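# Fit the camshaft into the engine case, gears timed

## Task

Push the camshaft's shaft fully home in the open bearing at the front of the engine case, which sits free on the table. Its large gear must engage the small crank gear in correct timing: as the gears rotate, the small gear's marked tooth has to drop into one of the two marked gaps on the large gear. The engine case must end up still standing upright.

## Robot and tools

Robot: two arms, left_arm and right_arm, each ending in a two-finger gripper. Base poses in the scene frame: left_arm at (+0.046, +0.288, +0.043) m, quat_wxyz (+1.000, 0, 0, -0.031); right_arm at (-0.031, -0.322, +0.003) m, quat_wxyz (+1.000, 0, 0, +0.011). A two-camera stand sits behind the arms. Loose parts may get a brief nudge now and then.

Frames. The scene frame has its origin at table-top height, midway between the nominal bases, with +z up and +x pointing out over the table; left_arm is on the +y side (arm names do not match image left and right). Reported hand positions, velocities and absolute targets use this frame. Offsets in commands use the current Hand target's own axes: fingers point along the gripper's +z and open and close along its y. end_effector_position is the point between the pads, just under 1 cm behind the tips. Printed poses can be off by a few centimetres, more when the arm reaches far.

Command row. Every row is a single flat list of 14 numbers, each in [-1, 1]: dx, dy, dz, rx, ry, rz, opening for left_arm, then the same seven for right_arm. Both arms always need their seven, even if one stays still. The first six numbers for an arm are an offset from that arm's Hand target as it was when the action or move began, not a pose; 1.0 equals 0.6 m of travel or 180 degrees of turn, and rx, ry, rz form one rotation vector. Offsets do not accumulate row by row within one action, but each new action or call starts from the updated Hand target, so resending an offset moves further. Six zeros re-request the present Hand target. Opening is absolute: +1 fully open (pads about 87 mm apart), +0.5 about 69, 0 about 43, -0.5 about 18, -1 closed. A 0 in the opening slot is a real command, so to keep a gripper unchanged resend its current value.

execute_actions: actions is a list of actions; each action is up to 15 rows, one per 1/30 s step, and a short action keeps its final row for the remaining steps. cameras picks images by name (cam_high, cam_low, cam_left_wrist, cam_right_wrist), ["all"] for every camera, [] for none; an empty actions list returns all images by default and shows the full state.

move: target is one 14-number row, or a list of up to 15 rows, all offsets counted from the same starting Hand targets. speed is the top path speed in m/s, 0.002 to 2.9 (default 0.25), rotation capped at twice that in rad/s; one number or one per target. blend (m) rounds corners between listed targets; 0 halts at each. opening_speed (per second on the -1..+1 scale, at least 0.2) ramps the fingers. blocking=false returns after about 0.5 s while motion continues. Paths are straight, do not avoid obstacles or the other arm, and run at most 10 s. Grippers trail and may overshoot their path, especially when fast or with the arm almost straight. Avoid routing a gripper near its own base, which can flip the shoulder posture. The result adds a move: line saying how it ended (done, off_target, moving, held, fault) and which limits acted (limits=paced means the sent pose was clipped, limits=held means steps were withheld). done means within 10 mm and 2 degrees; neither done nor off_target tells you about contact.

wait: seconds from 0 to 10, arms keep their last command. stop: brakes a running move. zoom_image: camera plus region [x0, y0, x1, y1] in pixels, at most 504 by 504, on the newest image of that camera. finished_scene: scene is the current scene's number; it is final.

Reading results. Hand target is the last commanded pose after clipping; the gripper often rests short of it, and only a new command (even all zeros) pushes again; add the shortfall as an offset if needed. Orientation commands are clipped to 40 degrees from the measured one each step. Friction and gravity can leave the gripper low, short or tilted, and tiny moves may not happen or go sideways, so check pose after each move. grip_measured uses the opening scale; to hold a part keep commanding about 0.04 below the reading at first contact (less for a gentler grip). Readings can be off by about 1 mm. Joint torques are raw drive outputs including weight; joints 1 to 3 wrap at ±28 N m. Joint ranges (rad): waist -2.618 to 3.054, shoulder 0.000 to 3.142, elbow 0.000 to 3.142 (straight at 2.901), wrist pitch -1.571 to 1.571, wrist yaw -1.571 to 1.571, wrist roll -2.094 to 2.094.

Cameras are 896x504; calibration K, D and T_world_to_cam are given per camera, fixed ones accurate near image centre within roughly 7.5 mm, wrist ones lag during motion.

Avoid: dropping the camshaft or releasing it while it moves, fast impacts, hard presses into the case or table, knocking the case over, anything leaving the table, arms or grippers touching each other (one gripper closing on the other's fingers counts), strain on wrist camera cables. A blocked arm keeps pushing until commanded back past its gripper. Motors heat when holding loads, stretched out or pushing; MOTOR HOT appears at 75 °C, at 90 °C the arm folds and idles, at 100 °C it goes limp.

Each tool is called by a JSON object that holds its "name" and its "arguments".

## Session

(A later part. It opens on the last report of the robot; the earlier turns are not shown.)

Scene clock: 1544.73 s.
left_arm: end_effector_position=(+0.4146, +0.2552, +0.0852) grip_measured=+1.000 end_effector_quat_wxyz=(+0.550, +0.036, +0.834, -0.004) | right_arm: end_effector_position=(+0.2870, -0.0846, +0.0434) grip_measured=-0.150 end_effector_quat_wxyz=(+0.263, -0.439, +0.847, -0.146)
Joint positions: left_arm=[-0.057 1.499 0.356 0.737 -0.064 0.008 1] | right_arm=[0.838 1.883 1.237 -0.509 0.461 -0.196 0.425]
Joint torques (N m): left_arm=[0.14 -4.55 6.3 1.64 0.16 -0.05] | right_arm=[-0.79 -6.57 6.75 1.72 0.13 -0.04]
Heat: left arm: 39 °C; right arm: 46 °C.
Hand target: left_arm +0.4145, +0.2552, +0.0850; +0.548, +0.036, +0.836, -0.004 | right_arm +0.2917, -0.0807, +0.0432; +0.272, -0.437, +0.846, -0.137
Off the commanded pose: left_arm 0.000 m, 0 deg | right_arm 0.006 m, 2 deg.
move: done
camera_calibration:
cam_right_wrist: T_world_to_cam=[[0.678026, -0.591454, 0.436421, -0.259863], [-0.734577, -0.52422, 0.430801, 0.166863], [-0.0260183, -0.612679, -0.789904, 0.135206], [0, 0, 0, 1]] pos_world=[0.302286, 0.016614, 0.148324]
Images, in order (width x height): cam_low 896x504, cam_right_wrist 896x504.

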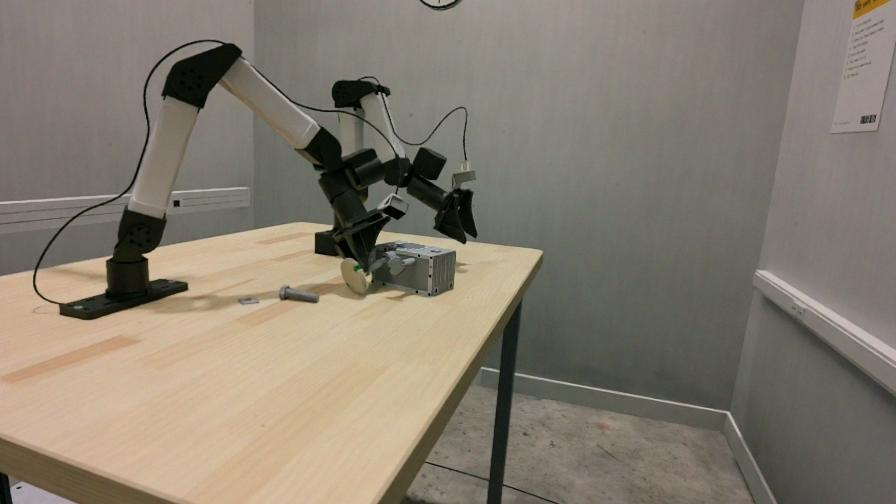

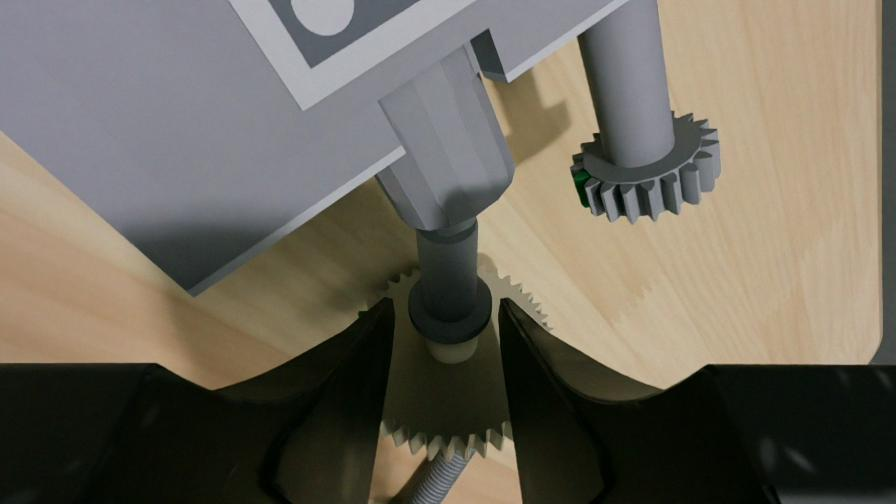

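{"name": "move", "arguments": {"target": [[0,0,0,0,0,0,1,0.01,0,0.002,0,0,0,-0.15],[0,0,0,0,0,0,1,0.01,0,0.002,0,0,0,-0.8]], "speed": 0.05, "opening_speed": 0.5, "cameras": ["cam_right_wrist","cam_low"]}}

{"name": "zoom_image", "arguments": {"camera": "cam_low", "region": [330, 220, 430, 300]}}

Scene clock: 1557.73 s.
left_arm: end_effector_position=(+0.4146, +0.2552, +0.0852) grip_measured=+1.000 end_effector_quat_wxyz=(+0.550, +0.036, +0.834, -0.004) | right_arm: end_effector_position=(+0.2854, -0.0888, +0.0365) grip_measured=-0.348 end_effector_quat_wxyz=(+0.260, -0.440, +0.847, -0.147)
Joint positions: left_arm=[-0.057 1.499 0.356 0.737 -0.064 0.008 1] | right_arm=[0.833 1.883 1.209 -0.485 0.459 -0.202 0.326]
Joint torques (N m): left_arm=[0.2 -4.59 6.05 1.68 0.13 -0.09] | right_arm=[-0.79 -7.56 6.42 1.65 0.14 -0.02]
Heat: left arm: 39 °C; right arm: 45 °C.
Hand target: left_arm +0.4145, +0.2552, +0.0850; +0.548, +0.036, +0.836, -0.004 | right_arm +0.2896, -0.0857, +0.0402; +0.272, -0.437, +0.846, -0.137
Off the commanded pose: left_arm 0.000 m, 0 deg | right_arm 0.006 m, 2 deg.
move: done
camera_calibration:
cam_right_wrist: T_world_to_cam=[[0.680798, -0.588518, 0.436073, -0.258733], [-0.731896, -0.523, 0.436805, 0.165659], [-0.0290012, -0.616537, -0.786792, 0.127562], [0, 0, 0, 1]] pos_world=[0.30109, 0.0130171, 0.14083]
Images, in order (width x height): cam_low 896x504, cam_right_wrist 896x504.

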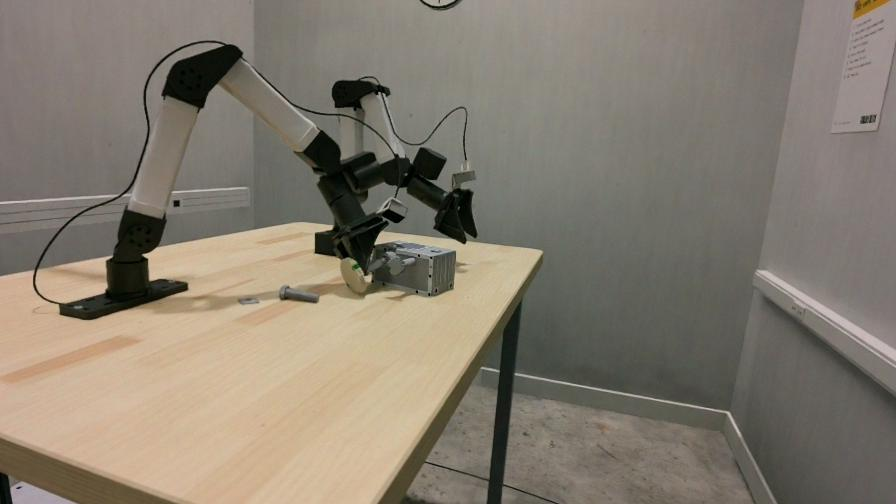

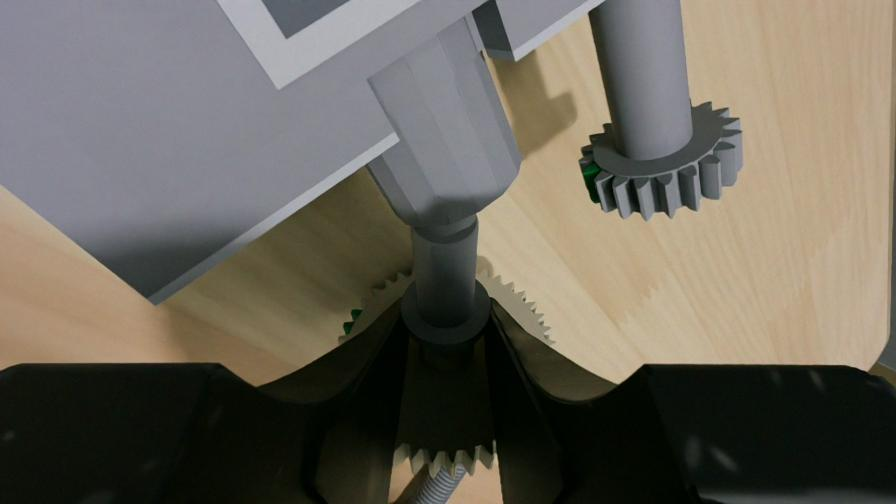

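Scaled by 5.040 from the camera's 896x504 image, which has a finer 1280x720 frame.

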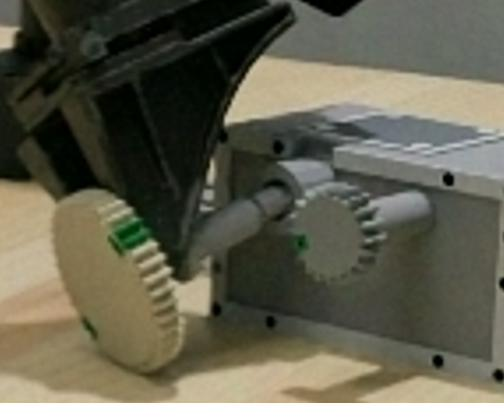

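{"name": "move", "arguments": {"target": [[0,0,0,0,0,0,1,0,0,0,0,0,0,-0.1],[0,0,0,0,0,0,1,0.013,0,-0.008,0,0,0,-0.1]], "speed": 0.05, "opening_speed": 0.6, "cameras": ["cam_right_wrist"]}}

Scene clock: 1566.90 s.
left_arm: end_effector_position=(+0.4146, +0.2552, +0.0852) grip_measured=+1.000 end_effector_quat_wxyz=(+0.550, +0.036, +0.834, -0.004) | right_arm: end_effector_position=(+0.2799, -0.0952, +0.0307) grip_measured=-0.100 end_effector_quat_wxyz=(+0.255, -0.442, +0.847, -0.149)
Joint positions: left_arm=[-0.057 1.499 0.356 0.737 -0.064 0.008 1] | right_arm=[0.833 1.872 1.171 -0.47 0.459 -0.202 0.45]
Joint torques (N m): left_arm=[0.27 -4.67 6.32 1.65 0.12 -0.11] | right_arm=[-0.65 -9.21 6.24 1.52 0.15 0]
Heat: left arm: 39 °C; right arm: 45 °C.
Hand target: left_arm +0.4145, +0.2552, +0.0850; +0.548, +0.036, +0.836, -0.004 | right_arm +0.2832, -0.0920, +0.0416; +0.273, -0.436, +0.846, -0.137
Off the commanded pose: left_arm 0.000 m, 0 deg | right_arm 0.012 m, 3 deg.
move: off_target (right_arm)
camera_calibration:
cam_right_wrist: T_world_to_cam=[[0.684303, -0.584499, 0.435993, -0.256825], [-0.728342, -0.518921, 0.44748, 0.159846], [-0.0353062, -0.623765, -0.780815, 0.119741], [0, 0, 0, 1]] pos_world=[0.296396, 0.00752391, 0.133942]
Images, in order (width x height): cam_right_wrist 896x504.

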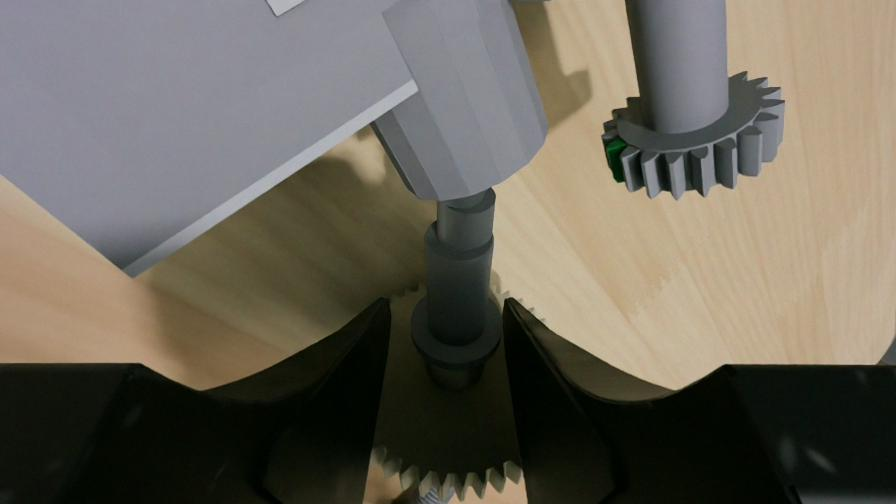

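{"name": "move", "arguments": {"target": [0,0,0,0,0,0,1,-0.005,0,-0.022,0,0,0,-0.1], "speed": 0.05, "cameras": ["cam_right_wrist","cam_low"]}}

{"name": "zoom_image", "arguments": {"camera": "cam_low", "region": [330, 220, 430, 300]}}

Scene clock: 1576.73 s.
left_arm: end_effector_position=(+0.4146, +0.2552, +0.0852) grip_measured=+1.000 end_effector_quat_wxyz=(+0.550, +0.036, +0.834, -0.004) | right_arm: end_effector_position=(+0.2764, -0.0958, +0.0385) grip_measured=-0.100 end_effector_quat_wxyz=(+0.256, -0.443, +0.846, -0.148)
Joint positions: left_arm=[-0.057 1.499 0.356 0.737 -0.064 0.008 1] | right_arm=[0.839 1.846 1.171 -0.493 0.459 -0.2 0.45]
Joint torques (N m): left_arm=[0.16 -4.63 6.26 1.68 0.11 -0.1] | right_arm=[0.32 -9.05 8.14 1.2 0.22 0.17]
Heat: left arm: 39 °C; right arm: 45 °C.
Hand target: left_arm +0.4145, +0.2552, +0.0850; +0.548, +0.036, +0.836, -0.004 | right_arm +0.2769, -0.0896, +0.0533; +0.273, -0.437, +0.846, -0.137
Off the commanded pose: left_arm 0.000 m, 0 deg | right_arm 0.016 m, 2 deg.
move: off_target (right_arm)
camera_calibration:
cam_right_wrist: T_world_to_cam=[[0.686275, -0.582575, 0.435468, -0.258478], [-0.726665, -0.523355, 0.445036, 0.152761], [-0.0313626, -0.621856, -0.782503, 0.124555], [0, 0, 0, 1]] pos_world=[0.292299, 0.0068206, 0.142039]
Images, in order (width x height): cam_low 896x504, cam_right_wrist 896x504.

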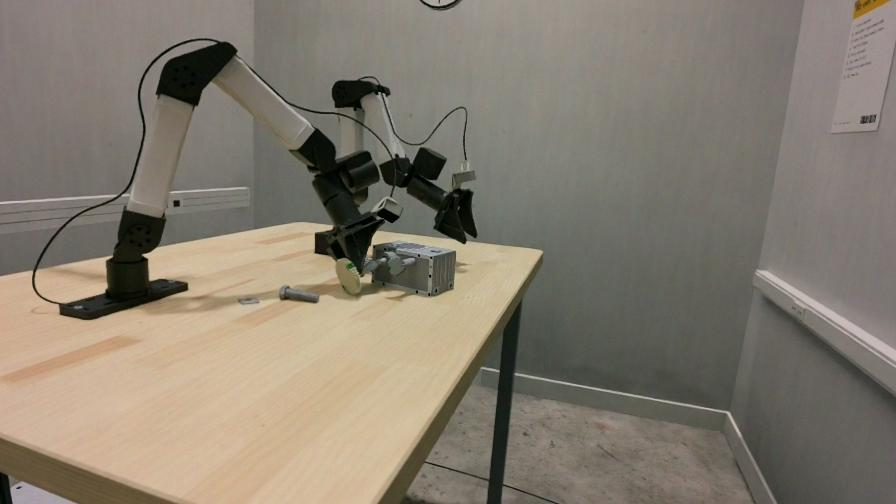

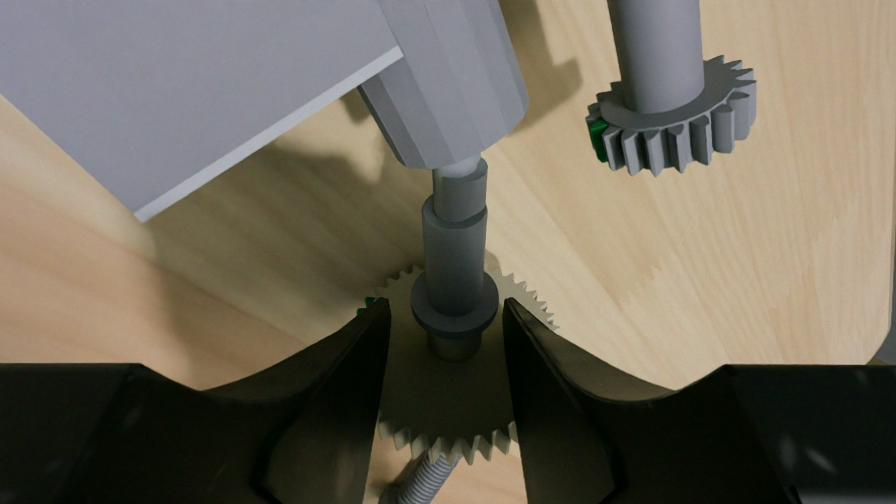

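Scaled by 5.040 from the camera's 896x504 image, which has a finer 1280x720 frame.

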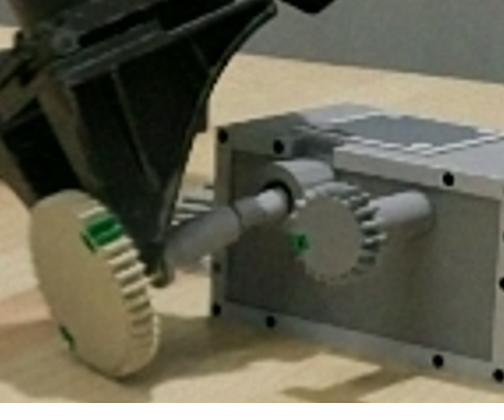

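{"name": "move", "arguments": {"target": [[0,0,0,0,0,0,1,0.002,-0.004,-0.01,0,0,0,-0.1],[0,0,0,0,0,0,1,0.002,-0.004,-0.01,0,0,0,-0.35]], "speed": 0.05, "opening_speed": 0.5, "cameras": ["cam_right_wrist","cam_low"]}}

Scene clock: 1583.37 s.
left_arm: end_effector_position=(+0.4146, +0.2552, +0.0852) grip_measured=+1.000 end_effector_quat_wxyz=(+0.550, +0.036, +0.834, -0.004) | right_arm: end_effector_position=(+0.2750, -0.0974, +0.0449) grip_measured=-0.350 end_effector_quat_wxyz=(+0.258, -0.442, +0.846, -0.147)
Joint positions: left_arm=[-0.057 1.499 0.356 0.737 -0.064 0.008 1] | right_arm=[0.839 1.826 1.171 -0.51 0.459 -0.199 0.325]
Joint torques (N m): left_arm=[0.18 -4.59 6.27 1.66 0.14 -0.11] | right_arm=[0.39 -8.9 8.08 1.18 0.23 0.17]
Heat: left arm: 39 °C; right arm: 45 °C.
Hand target: left_arm +0.4145, +0.2552, +0.0850; +0.548, +0.036, +0.836, -0.004 | right_arm +0.2745, -0.0920, +0.0589; +0.273, -0.437, +0.846, -0.137
Off the commanded pose: left_arm 0.000 m, 0 deg | right_arm 0.015 m, 2 deg.
move: off_target (right_arm); target 2's new opening was sent with right_arm's hand 0.015 m and 2 deg from that target
camera_calibration:
cam_right_wrist: T_world_to_cam=[[0.684337, -0.585141, 0.435077, -0.260928], [-0.728552, -0.524234, 0.440898, 0.14864], [-0.0299054, -0.618699, -0.785059, 0.128456], [0, 0, 0, 1]] pos_world=[0.290696, 0.00471804, 0.148834]
Images, in order (width x height): cam_low 896x504, cam_right_wrist 896x504.

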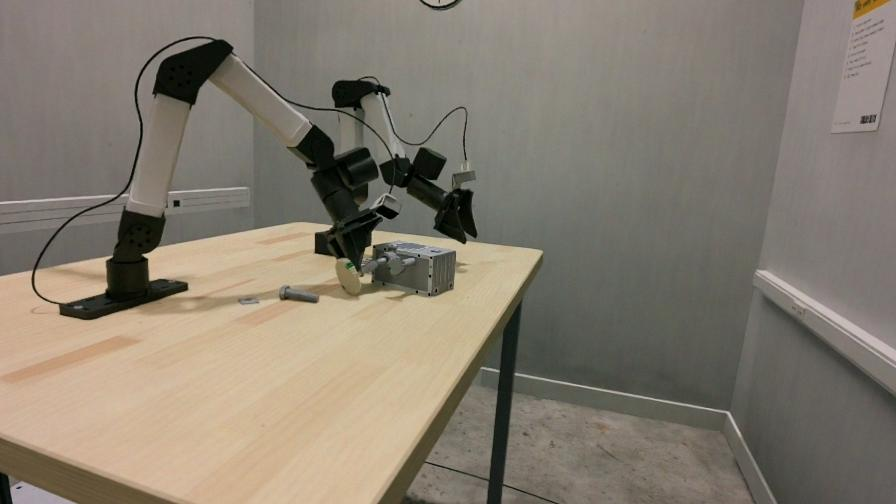

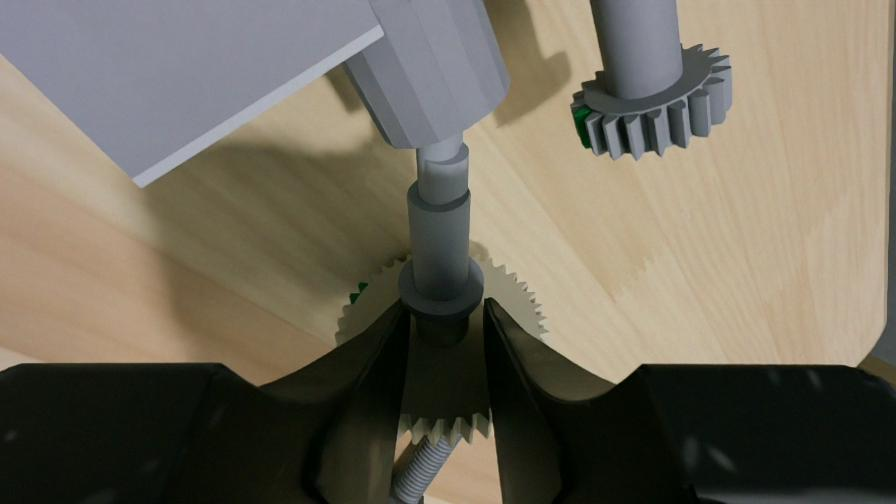

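Now close further.

{"name": "move", "arguments": {"target": [0,0,0,0,0,0,1,0,0,0,0,0,0,-0.8], "opening_speed": 0.5, "cameras": ["cam_right_wrist","cam_low"]}}

{"name": "zoom_image", "arguments": {"camera": "cam_low", "region": [330, 220, 430, 300]}}

Scene clock: 1590.30 s.
left_arm: end_effector_position=(+0.4146, +0.2552, +0.0852) grip_measured=+1.000 end_effector_quat_wxyz=(+0.550, +0.036, +0.834, -0.004) | right_arm: end_effector_position=(+0.2739, -0.0987, +0.0457) grip_measured=-0.504 end_effector_quat_wxyz=(+0.256, -0.443, +0.847, -0.148)
Joint positions: left_arm=[-0.057 1.499 0.356 0.737 -0.064 0.008 1] | right_arm=[0.839 1.822 1.171 -0.519 0.459 -0.198 0.248]
Joint torques (N m): left_arm=[0.05 -4.53 6.2 1.67 0.12 -0.09] | right_arm=[0.4 -8.58 8.1 1.26 0.23 0.17]
Heat: left arm: 39 °C; right arm: 46 °C.
Hand target: left_arm +0.4145, +0.2552, +0.0850; +0.548, +0.036, +0.836, -0.004 | right_arm +0.2745, -0.0919, +0.0590; +0.273, -0.437, +0.846, -0.137
Off the commanded pose: left_arm 0.000 m, 0 deg | right_arm 0.015 m, 2 deg.
move: off_target (right_arm)
camera_calibration:
cam_right_wrist: T_world_to_cam=[[0.685519, -0.583876, 0.434918, -0.261518], [-0.727323, -0.522428, 0.445051, 0.146455], [-0.032641, -0.621416, -0.7828, 0.128742], [0, 0, 0, 1]] pos_world=[0.289998, 0.00382071, 0.149338]
Images, in order (width x height): cam_low 896x504, cam_right_wrist 896x504.

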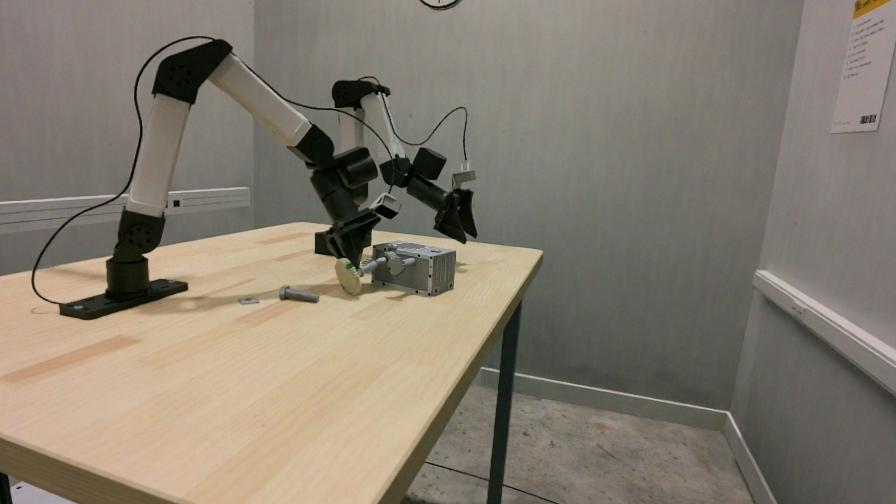

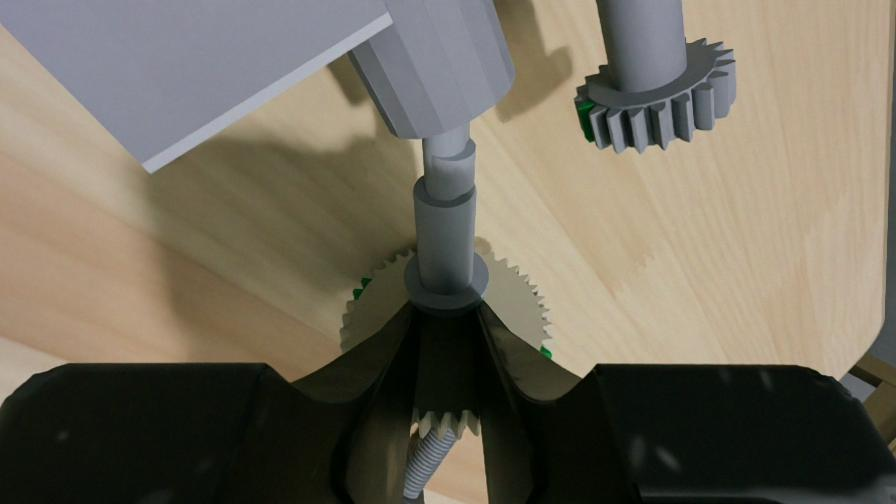

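Scaled by 5.040 from the camera's 896x504 image, which has a finer 1280x720 frame.

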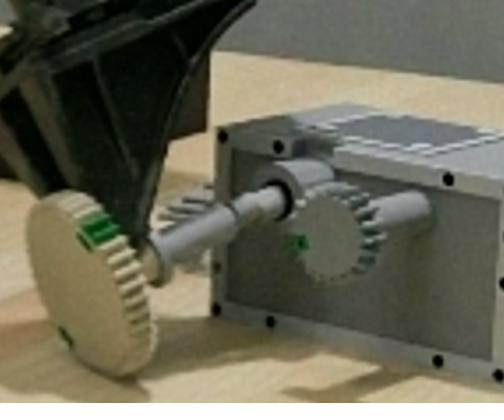

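{"name": "move", "arguments": {"target": [[0,0,0,0,0,0,1,-0.0065,-0.0412,0.0245,-0.2476,0.0129,-0.0902,-0.8],[0,0,0,0,0,0,1,0.0007,-0.0312,0.0417,-0.2476,0.0129,-0.0902,-0.8]], "speed": 0.1, "cameras": ["cam_right_wrist","cam_low"]}}

{"name": "zoom_image", "arguments": {"camera": "cam_low", "region": [330, 220, 430, 300]}}

Scene clock: 1631.03 s.
left_arm: end_effector_position=(+0.4146, +0.2552, +0.0852) grip_measured=+1.000 end_effector_quat_wxyz=(+0.550, +0.036, +0.834, -0.004) | right_arm: end_effector_position=(+0.2954, -0.1105, +0.0498) grip_measured=-0.504 end_effector_quat_wxyz=(+0.032, -0.614, +0.776, +0.138)
Joint positions: left_arm=[-0.057 1.499 0.356 0.737 -0.064 0.008 1] | right_arm=[0.503 2.136 1.745 -1.155 -0.283 -0.81 0.248]
Joint torques (N m): left_arm=[0.09 -4.57 6.16 1.67 0.15 -0.11] | right_arm=[-0.39 -7.54 6.67 0.94 -0.42 -0.08]
Heat: left arm: 39 °C; right arm: 47 °C.
Hand target: left_arm +0.4145, +0.2552, +0.0850; +0.548, +0.036, +0.836, -0.004 | right_arm +0.3012, -0.1031, +0.0471; +0.049, -0.617, +0.772, +0.149
Off the commanded pose: left_arm 0.000 m, 0 deg | right_arm 0.010 m, 2 deg.
move: done
camera_calibration:
cam_right_wrist: T_world_to_cam=[[0.950947, -0.219085, -0.218405, -0.290535], [-0.0498363, -0.805279, 0.590797, -0.0845385], [-0.305312, -0.550933, -0.776697, 0.21328], [0, 0, 0, 1]] pos_world=[0.337187, -0.0142259, 0.152145]
Images, in order (width x height): cam_low 896x504, cam_right_wrist 896x504.

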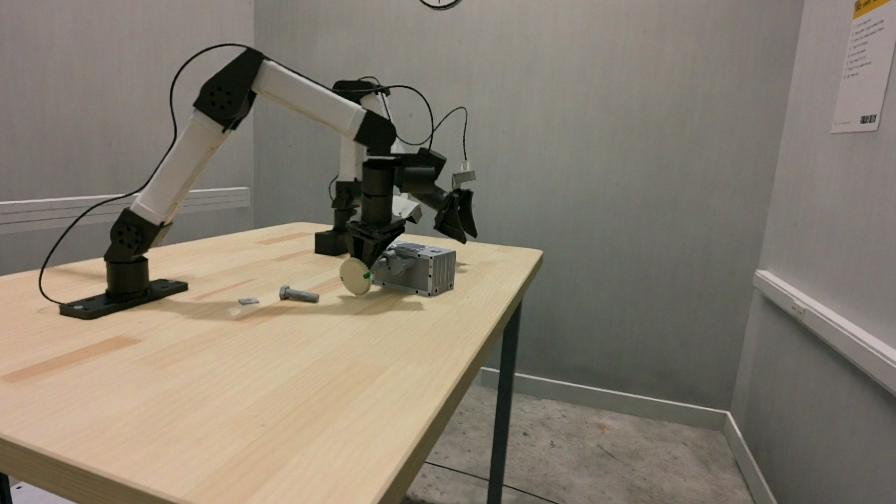

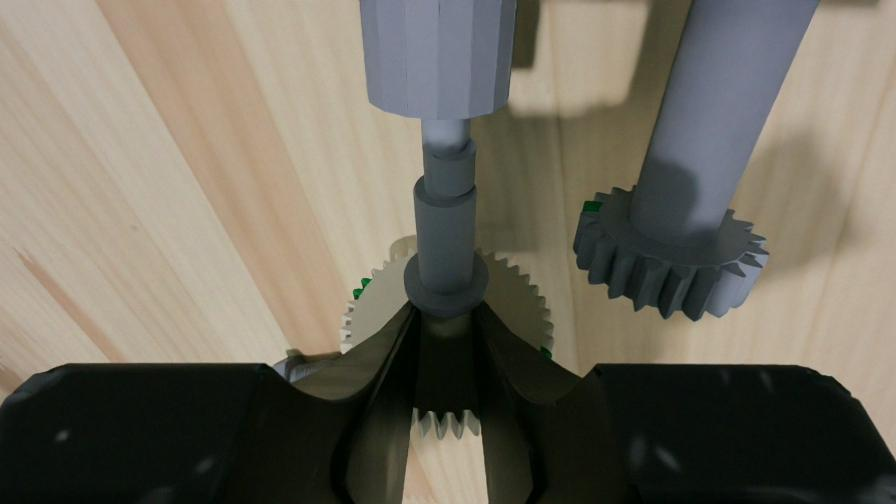

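Scaled by 5.040 from the camera's 896x504 image, which has a finer 1280x720 frame.

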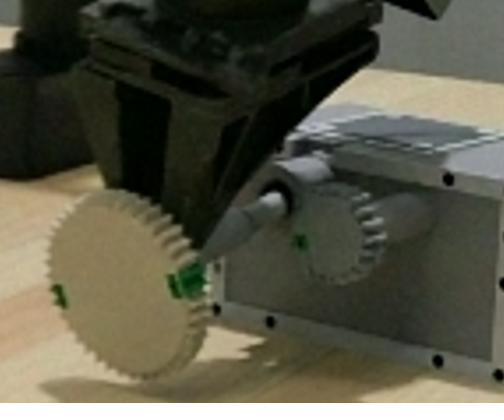

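{"name": "move", "arguments": {"target": [0,0,0,0,0,0,1,0,0,0.005,0,0,0,-0.1], "opening_speed": 0.3, "cameras": ["cam_low"]}}

{"name": "zoom_image", "arguments": {"camera": "cam_low", "region": [330, 220, 430, 300]}}

{"name": "move", "arguments": {"target": [0,0,0,0,0,0,1,0,0,-0.13,0,0,0,-0.1], "speed": 0.1, "cameras": ["cam_low","cam_right_wrist"]}}

{"name": "zoom_image", "arguments": {"camera": "cam_low", "region": [330, 220, 430, 300]}}

Scene clock: 1644.27 s.
left_arm: end_effector_position=(+0.4146, +0.2552, +0.0852) grip_measured=+1.000 end_effector_quat_wxyz=(+0.550, +0.036, +0.834, -0.004) | right_arm: end_effector_position=(+0.2985, -0.1072, +0.0469) grip_measured=-0.100 end_effector_quat_wxyz=(+0.040, -0.615, +0.775, +0.140)
Joint positions: left_arm=[-0.057 1.499 0.356 0.737 -0.064 0.008 1] | right_arm=[0.503 2.141 1.742 -1.133 -0.29 -0.811 0.45]
Joint torques (N m): left_arm=[0.14 -4.46 6.13 1.65 0.16 -0.15] | right_arm=[-0.23 -7.75 6.26 0.85 -0.34 -0.05]
Heat: left arm: 39 °C; right arm: 45 °C.
Hand target: left_arm +0.4145, +0.2552, +0.0850; +0.548, +0.036, +0.836, -0.004 | right_arm +0.3009, -0.1023, +0.0443; +0.049, -0.616, +0.772, +0.148
Off the commanded pose: left_arm 0.000 m, 0 deg | right_arm 0.006 m, 1 deg.
move: done
Images, in order (width x height): cam_low 896x504.

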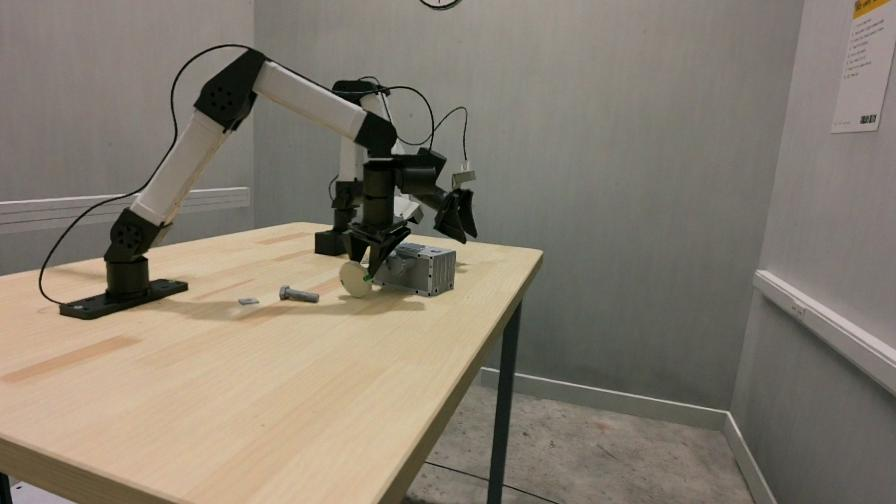

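Scaled by 5.040 from the camera's 896x504 image, which has a finer 1280x720 frame.

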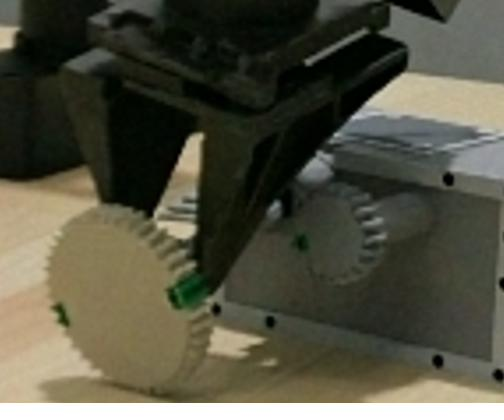

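Scene clock: 1645.80 s.
left_arm: end_effector_position=(+0.4146, +0.2552, +0.0852) grip_measured=+1.000 end_effector_quat_wxyz=(+0.550, +0.036, +0.834, -0.004) | right_arm: end_effector_position=(+0.3061, -0.1274, +0.1054) grip_measured=-0.100 end_effector_quat_wxyz=(+0.032, -0.614, +0.776, +0.143)
Joint positions: left_arm=[-0.057 1.499 0.356 0.737 -0.064 0.008 1] | right_arm=[0.451 2.141 1.973 -1.397 -0.293 -0.866 0.45]
Joint torques (N m): left_arm=[0.14 -4.48 6.05 1.69 0.18 -0.1] | right_arm=[-0.64 -9.22 9.46 0.34 -0.34 -0.11]
Heat: left arm: 39 °C; right arm: 45 °C.
Hand target: left_arm +0.4145, +0.2552, +0.0850; +0.548, +0.036, +0.836, -0.004 | right_arm +0.3093, -0.1248, +0.1185; +0.049, -0.617, +0.772, +0.148
Off the commanded pose: left_arm 0.000 m, 0 deg | right_arm 0.014 m, 2 deg.
move: off_target (right_arm)
camera_calibration:
cam_right_wrist: T_world_to_cam=[[0.949672, -0.216026, -0.22684, -0.290617], [-0.0442212, -0.809362, 0.585643, -0.132102], [-0.31011, -0.546137, -0.778181, 0.252631], [0, 0, 0, 1]] pos_world=[0.348492, -0.031728, 0.208034]
Images, in order (width x height): cam_low 896x504, cam_right_wrist 896x504.

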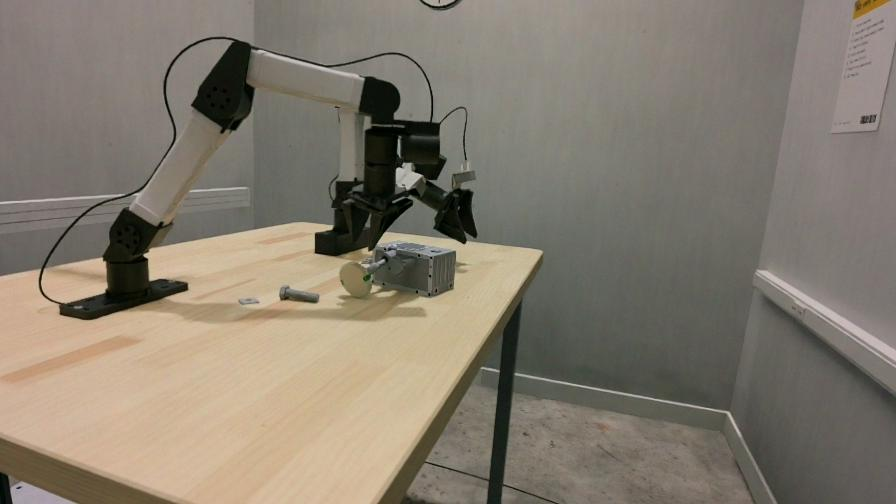

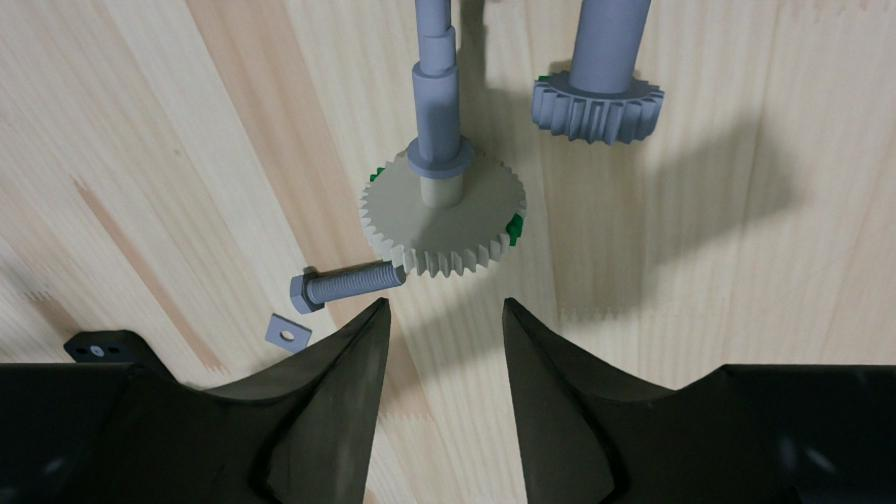

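Scaled by 5.040 from the camera's 896x504 image, which has a finer 1280x720 frame.

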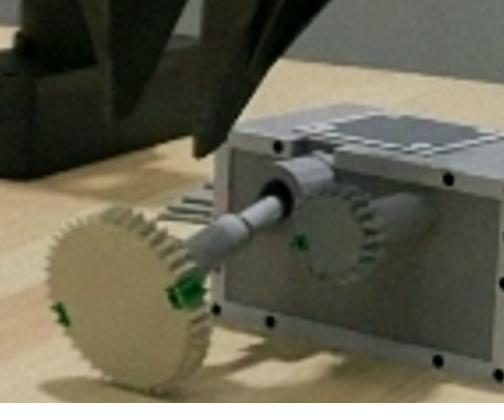

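{"name": "move", "arguments": {"target": [0,0,0,0,0,0,1,0.0013,0.0528,0.0437,0.1794,-0.011,0.0063,-0.1], "speed": 0.1, "cameras": ["cam_low","cam_right_wrist"]}}

{"name": "zoom_image", "arguments": {"camera": "cam_low", "region": [330, 220, 430, 300]}}

Scene clock: 1675.63 s.
left_arm: end_effector_position=(+0.4146, +0.2552, +0.0852) grip_measured=+1.000 end_effector_quat_wxyz=(+0.550, +0.036, +0.834, -0.004) | right_arm: end_effector_position=(+0.2709, -0.1161, +0.0872) grip_measured=-0.100 end_effector_quat_wxyz=(+0.202, -0.577, +0.789, -0.059)
Joint positions: left_arm=[-0.057 1.499 0.356 0.737 -0.064 0.008 1] | right_arm=[0.713 1.7 1.251 -0.727 0.155 -0.559 0.45]
Joint torques (N m): left_arm=[0.14 -4.6 6.09 1.65 0.14 -0.1] | right_arm=[0.24 -8.09 6.76 1.68 0.24 0.15]
Heat: left arm: 39 °C; right arm: 48 °C.
Hand target: left_arm +0.4145, +0.2552, +0.0850; +0.548, +0.036, +0.836, -0.004 | right_arm +0.2757, -0.1118, +0.0987; +0.230, -0.568, +0.788, -0.061
Off the commanded pose: left_arm 0.000 m, 0 deg | right_arm 0.013 m, 3 deg.
move: off_target (right_arm)
camera_calibration:
cam_right_wrist: T_world_to_cam=[[0.896007, -0.343274, 0.281665, -0.303442], [-0.443785, -0.713793, 0.541806, 0.00936829], [0.0150627, -0.61046, -0.791903, 0.139338], [0, 0, 0, 1]] pos_world=[0.273945, -0.0124166, 0.190735]
Images, in order (width x height): cam_low 896x504, cam_right_wrist 896x504.

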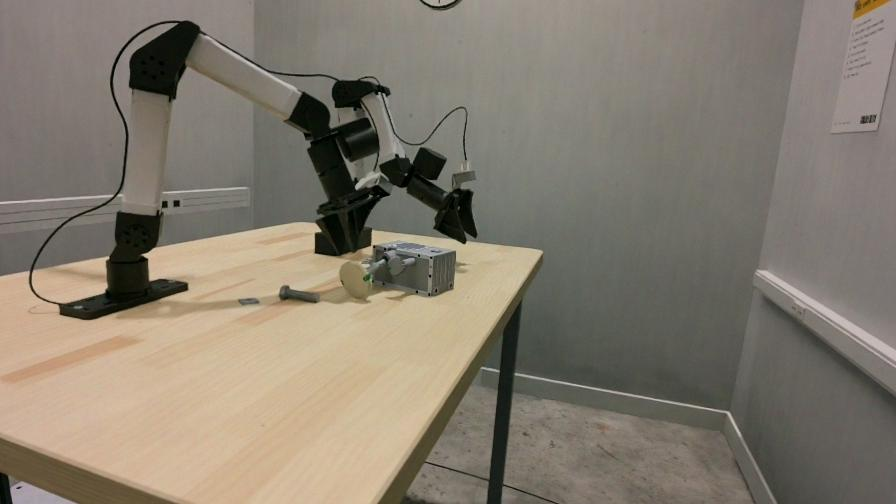

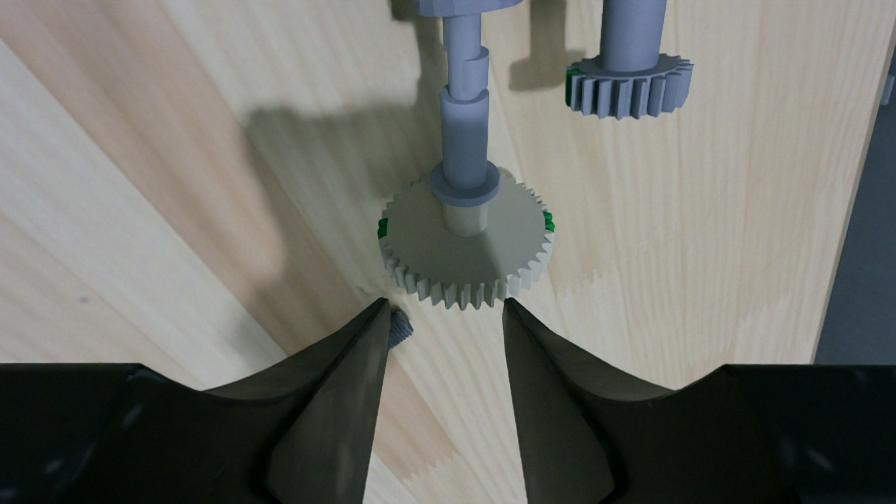

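Scaled by 5.040 from the camera's 896x504 image, which has a finer 1280x720 frame.

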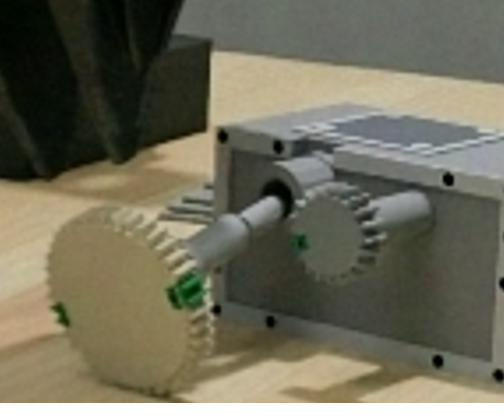

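{"name": "move", "arguments": {"target": [0,0,0,0,0,0,1,0,-0.0055,0.06,0,0,0,-0.1], "speed": 0.07, "cameras": ["cam_low","cam_right_wrist"]}}

Scene clock: 1691.43 s.
left_arm: end_effector_position=(+0.4146, +0.2552, +0.0852) grip_measured=+1.000 end_effector_quat_wxyz=(+0.550, +0.036, +0.834, -0.004) | right_arm: end_effector_position=(+0.2872, -0.1087, +0.0667) grip_measured=-0.100 end_effector_quat_wxyz=(+0.217, -0.571, +0.790, -0.059)
Joint positions: left_arm=[-0.057 1.499 0.356 0.737 -0.064 0.008 1] | right_arm=[0.699 1.757 1.225 -0.611 0.156 -0.565 0.45]
Joint torques (N m): left_arm=[0.13 -4.53 6.09 1.64 0.11 -0.07] | right_arm=[-0.7 -5.87 6.97 1.74 0.14 -0.05]
Heat: left arm: 39 °C; right arm: 46 °C.
Hand target: left_arm +0.4145, +0.2552, +0.0850; +0.548, +0.036, +0.836, -0.004 | right_arm +0.2941, -0.1070, +0.0679; +0.230, -0.568, +0.788, -0.061
Off the commanded pose: left_arm 0.000 m, 0 deg | right_arm 0.007 m, 2 deg.
move: done
camera_calibration:
cam_right_wrist: T_world_to_cam=[[0.885549, -0.3566, 0.297724, -0.309255], [-0.463563, -0.72001, 0.516425, 0.0395747], [0.030207, -0.595334, -0.80291, 0.125399], [0, 0, 0, 1]] pos_world=[0.288417, -0.0071317, 0.172319]
Images, in order (width x height): cam_low 896x504, cam_right_wrist 896x504.

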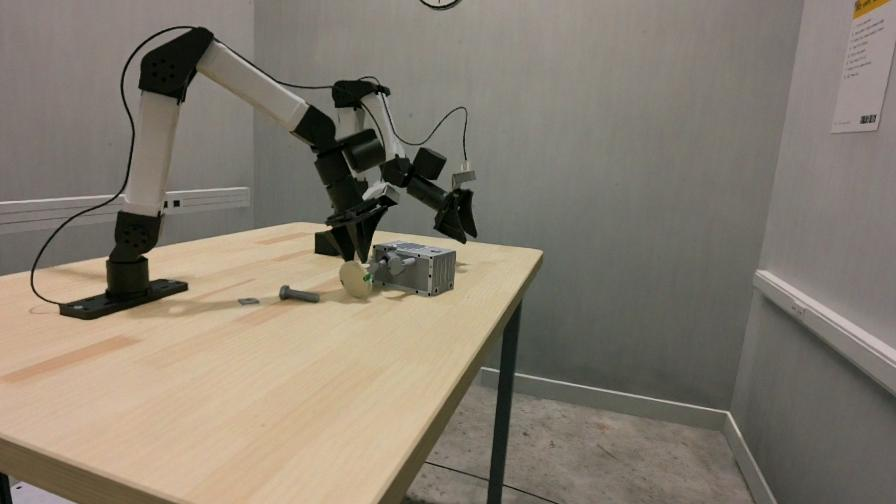

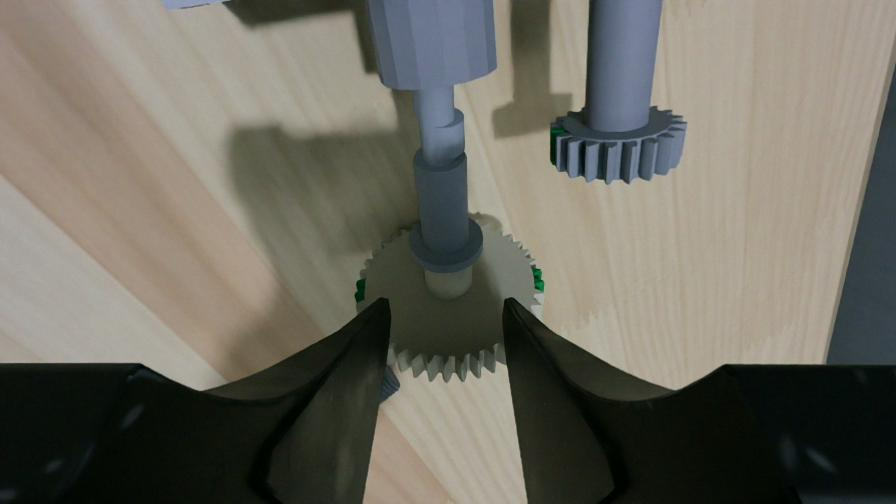

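{"name": "move", "arguments": {"target": [[0,0,0,0,0,0,1,0,0,0.037,0,0,0,-0.1],[0,0,0,0,0,0,1,0,0,0.037,0,0,0,-0.8]], "speed": 0.06, "opening_speed": 0.4, "cameras": ["cam_low","cam_right_wrist"]}}

{"name": "zoom_image", "arguments": {"camera": "cam_low", "region": [330, 220, 430, 300]}}

Scene clock: 1700.53 s.
left_arm: end_effector_position=(+0.4146, +0.2552, +0.0852) grip_measured=+1.000 end_effector_quat_wxyz=(+0.550, +0.036, +0.834, -0.004) | right_arm: end_effector_position=(+0.2975, -0.1052, +0.0478) grip_measured=-0.353 end_effector_quat_wxyz=(+0.218, -0.570, +0.790, -0.061)
Joint positions: left_arm=[-0.057 1.499 0.356 0.737 -0.064 0.008 1] | right_arm=[0.69 1.815 1.216 -0.54 0.156 -0.575 0.323]
Joint torques (N m): left_arm=[0.18 -4.62 6.22 1.62 0.12 -0.11] | right_arm=[-0.73 -6.13 6.8 1.75 0.09 -0.04]
Heat: left arm: 39 °C; right arm: 45 °C.
Hand target: left_arm +0.4145, +0.2552, +0.0850; +0.548, +0.036, +0.836, -0.004 | right_arm +0.3037, -0.1033, +0.0483; +0.230, -0.568, +0.788, -0.061
Off the commanded pose: left_arm 0.000 m, 0 deg | right_arm 0.007 m, 1 deg.
move: done
camera_calibration:
cam_right_wrist: T_world_to_cam=[[0.883972, -0.356996, 0.301906, -0.311184], [-0.466384, -0.718666, 0.515757, 0.0576382], [0.032846, -0.596719, -0.801778, 0.111004], [0, 0, 0, 1]] pos_world=[0.298314, -0.0034306, 0.153221]
Images, in order (width x height): cam_low 896x504, cam_right_wrist 896x504.

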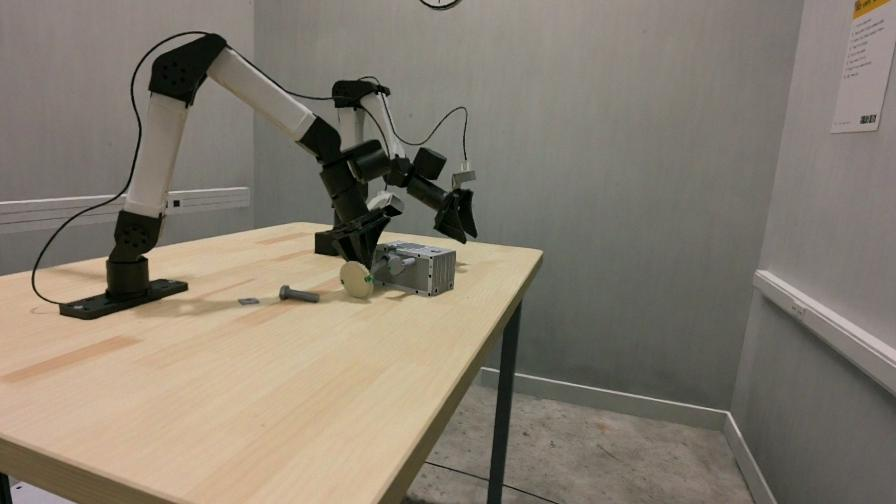

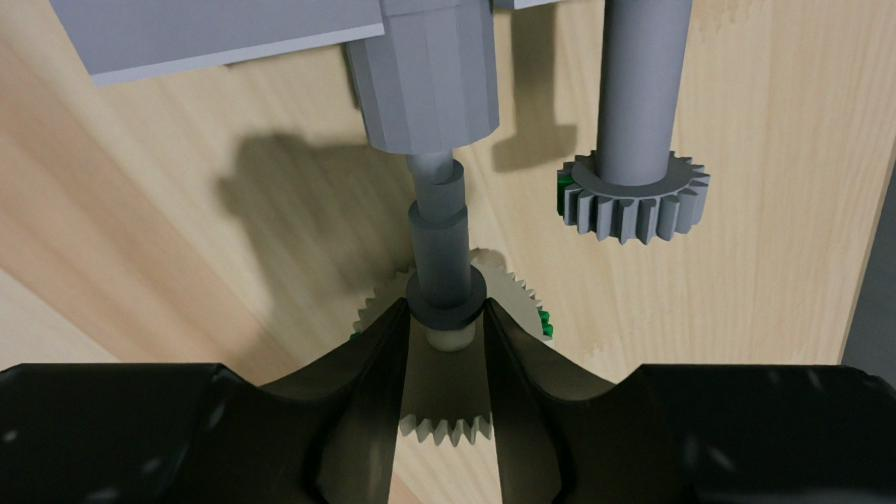

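Scaled by 5.040 from the camera's 896x504 image, which has a finer 1280x720 frame.

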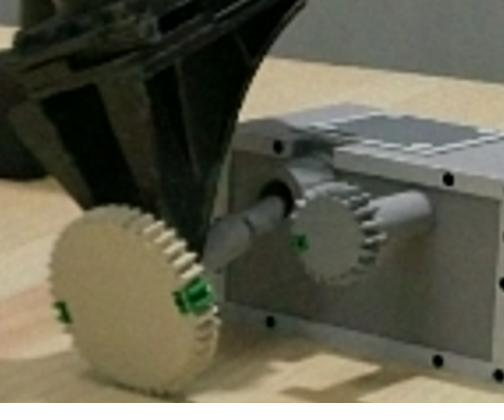

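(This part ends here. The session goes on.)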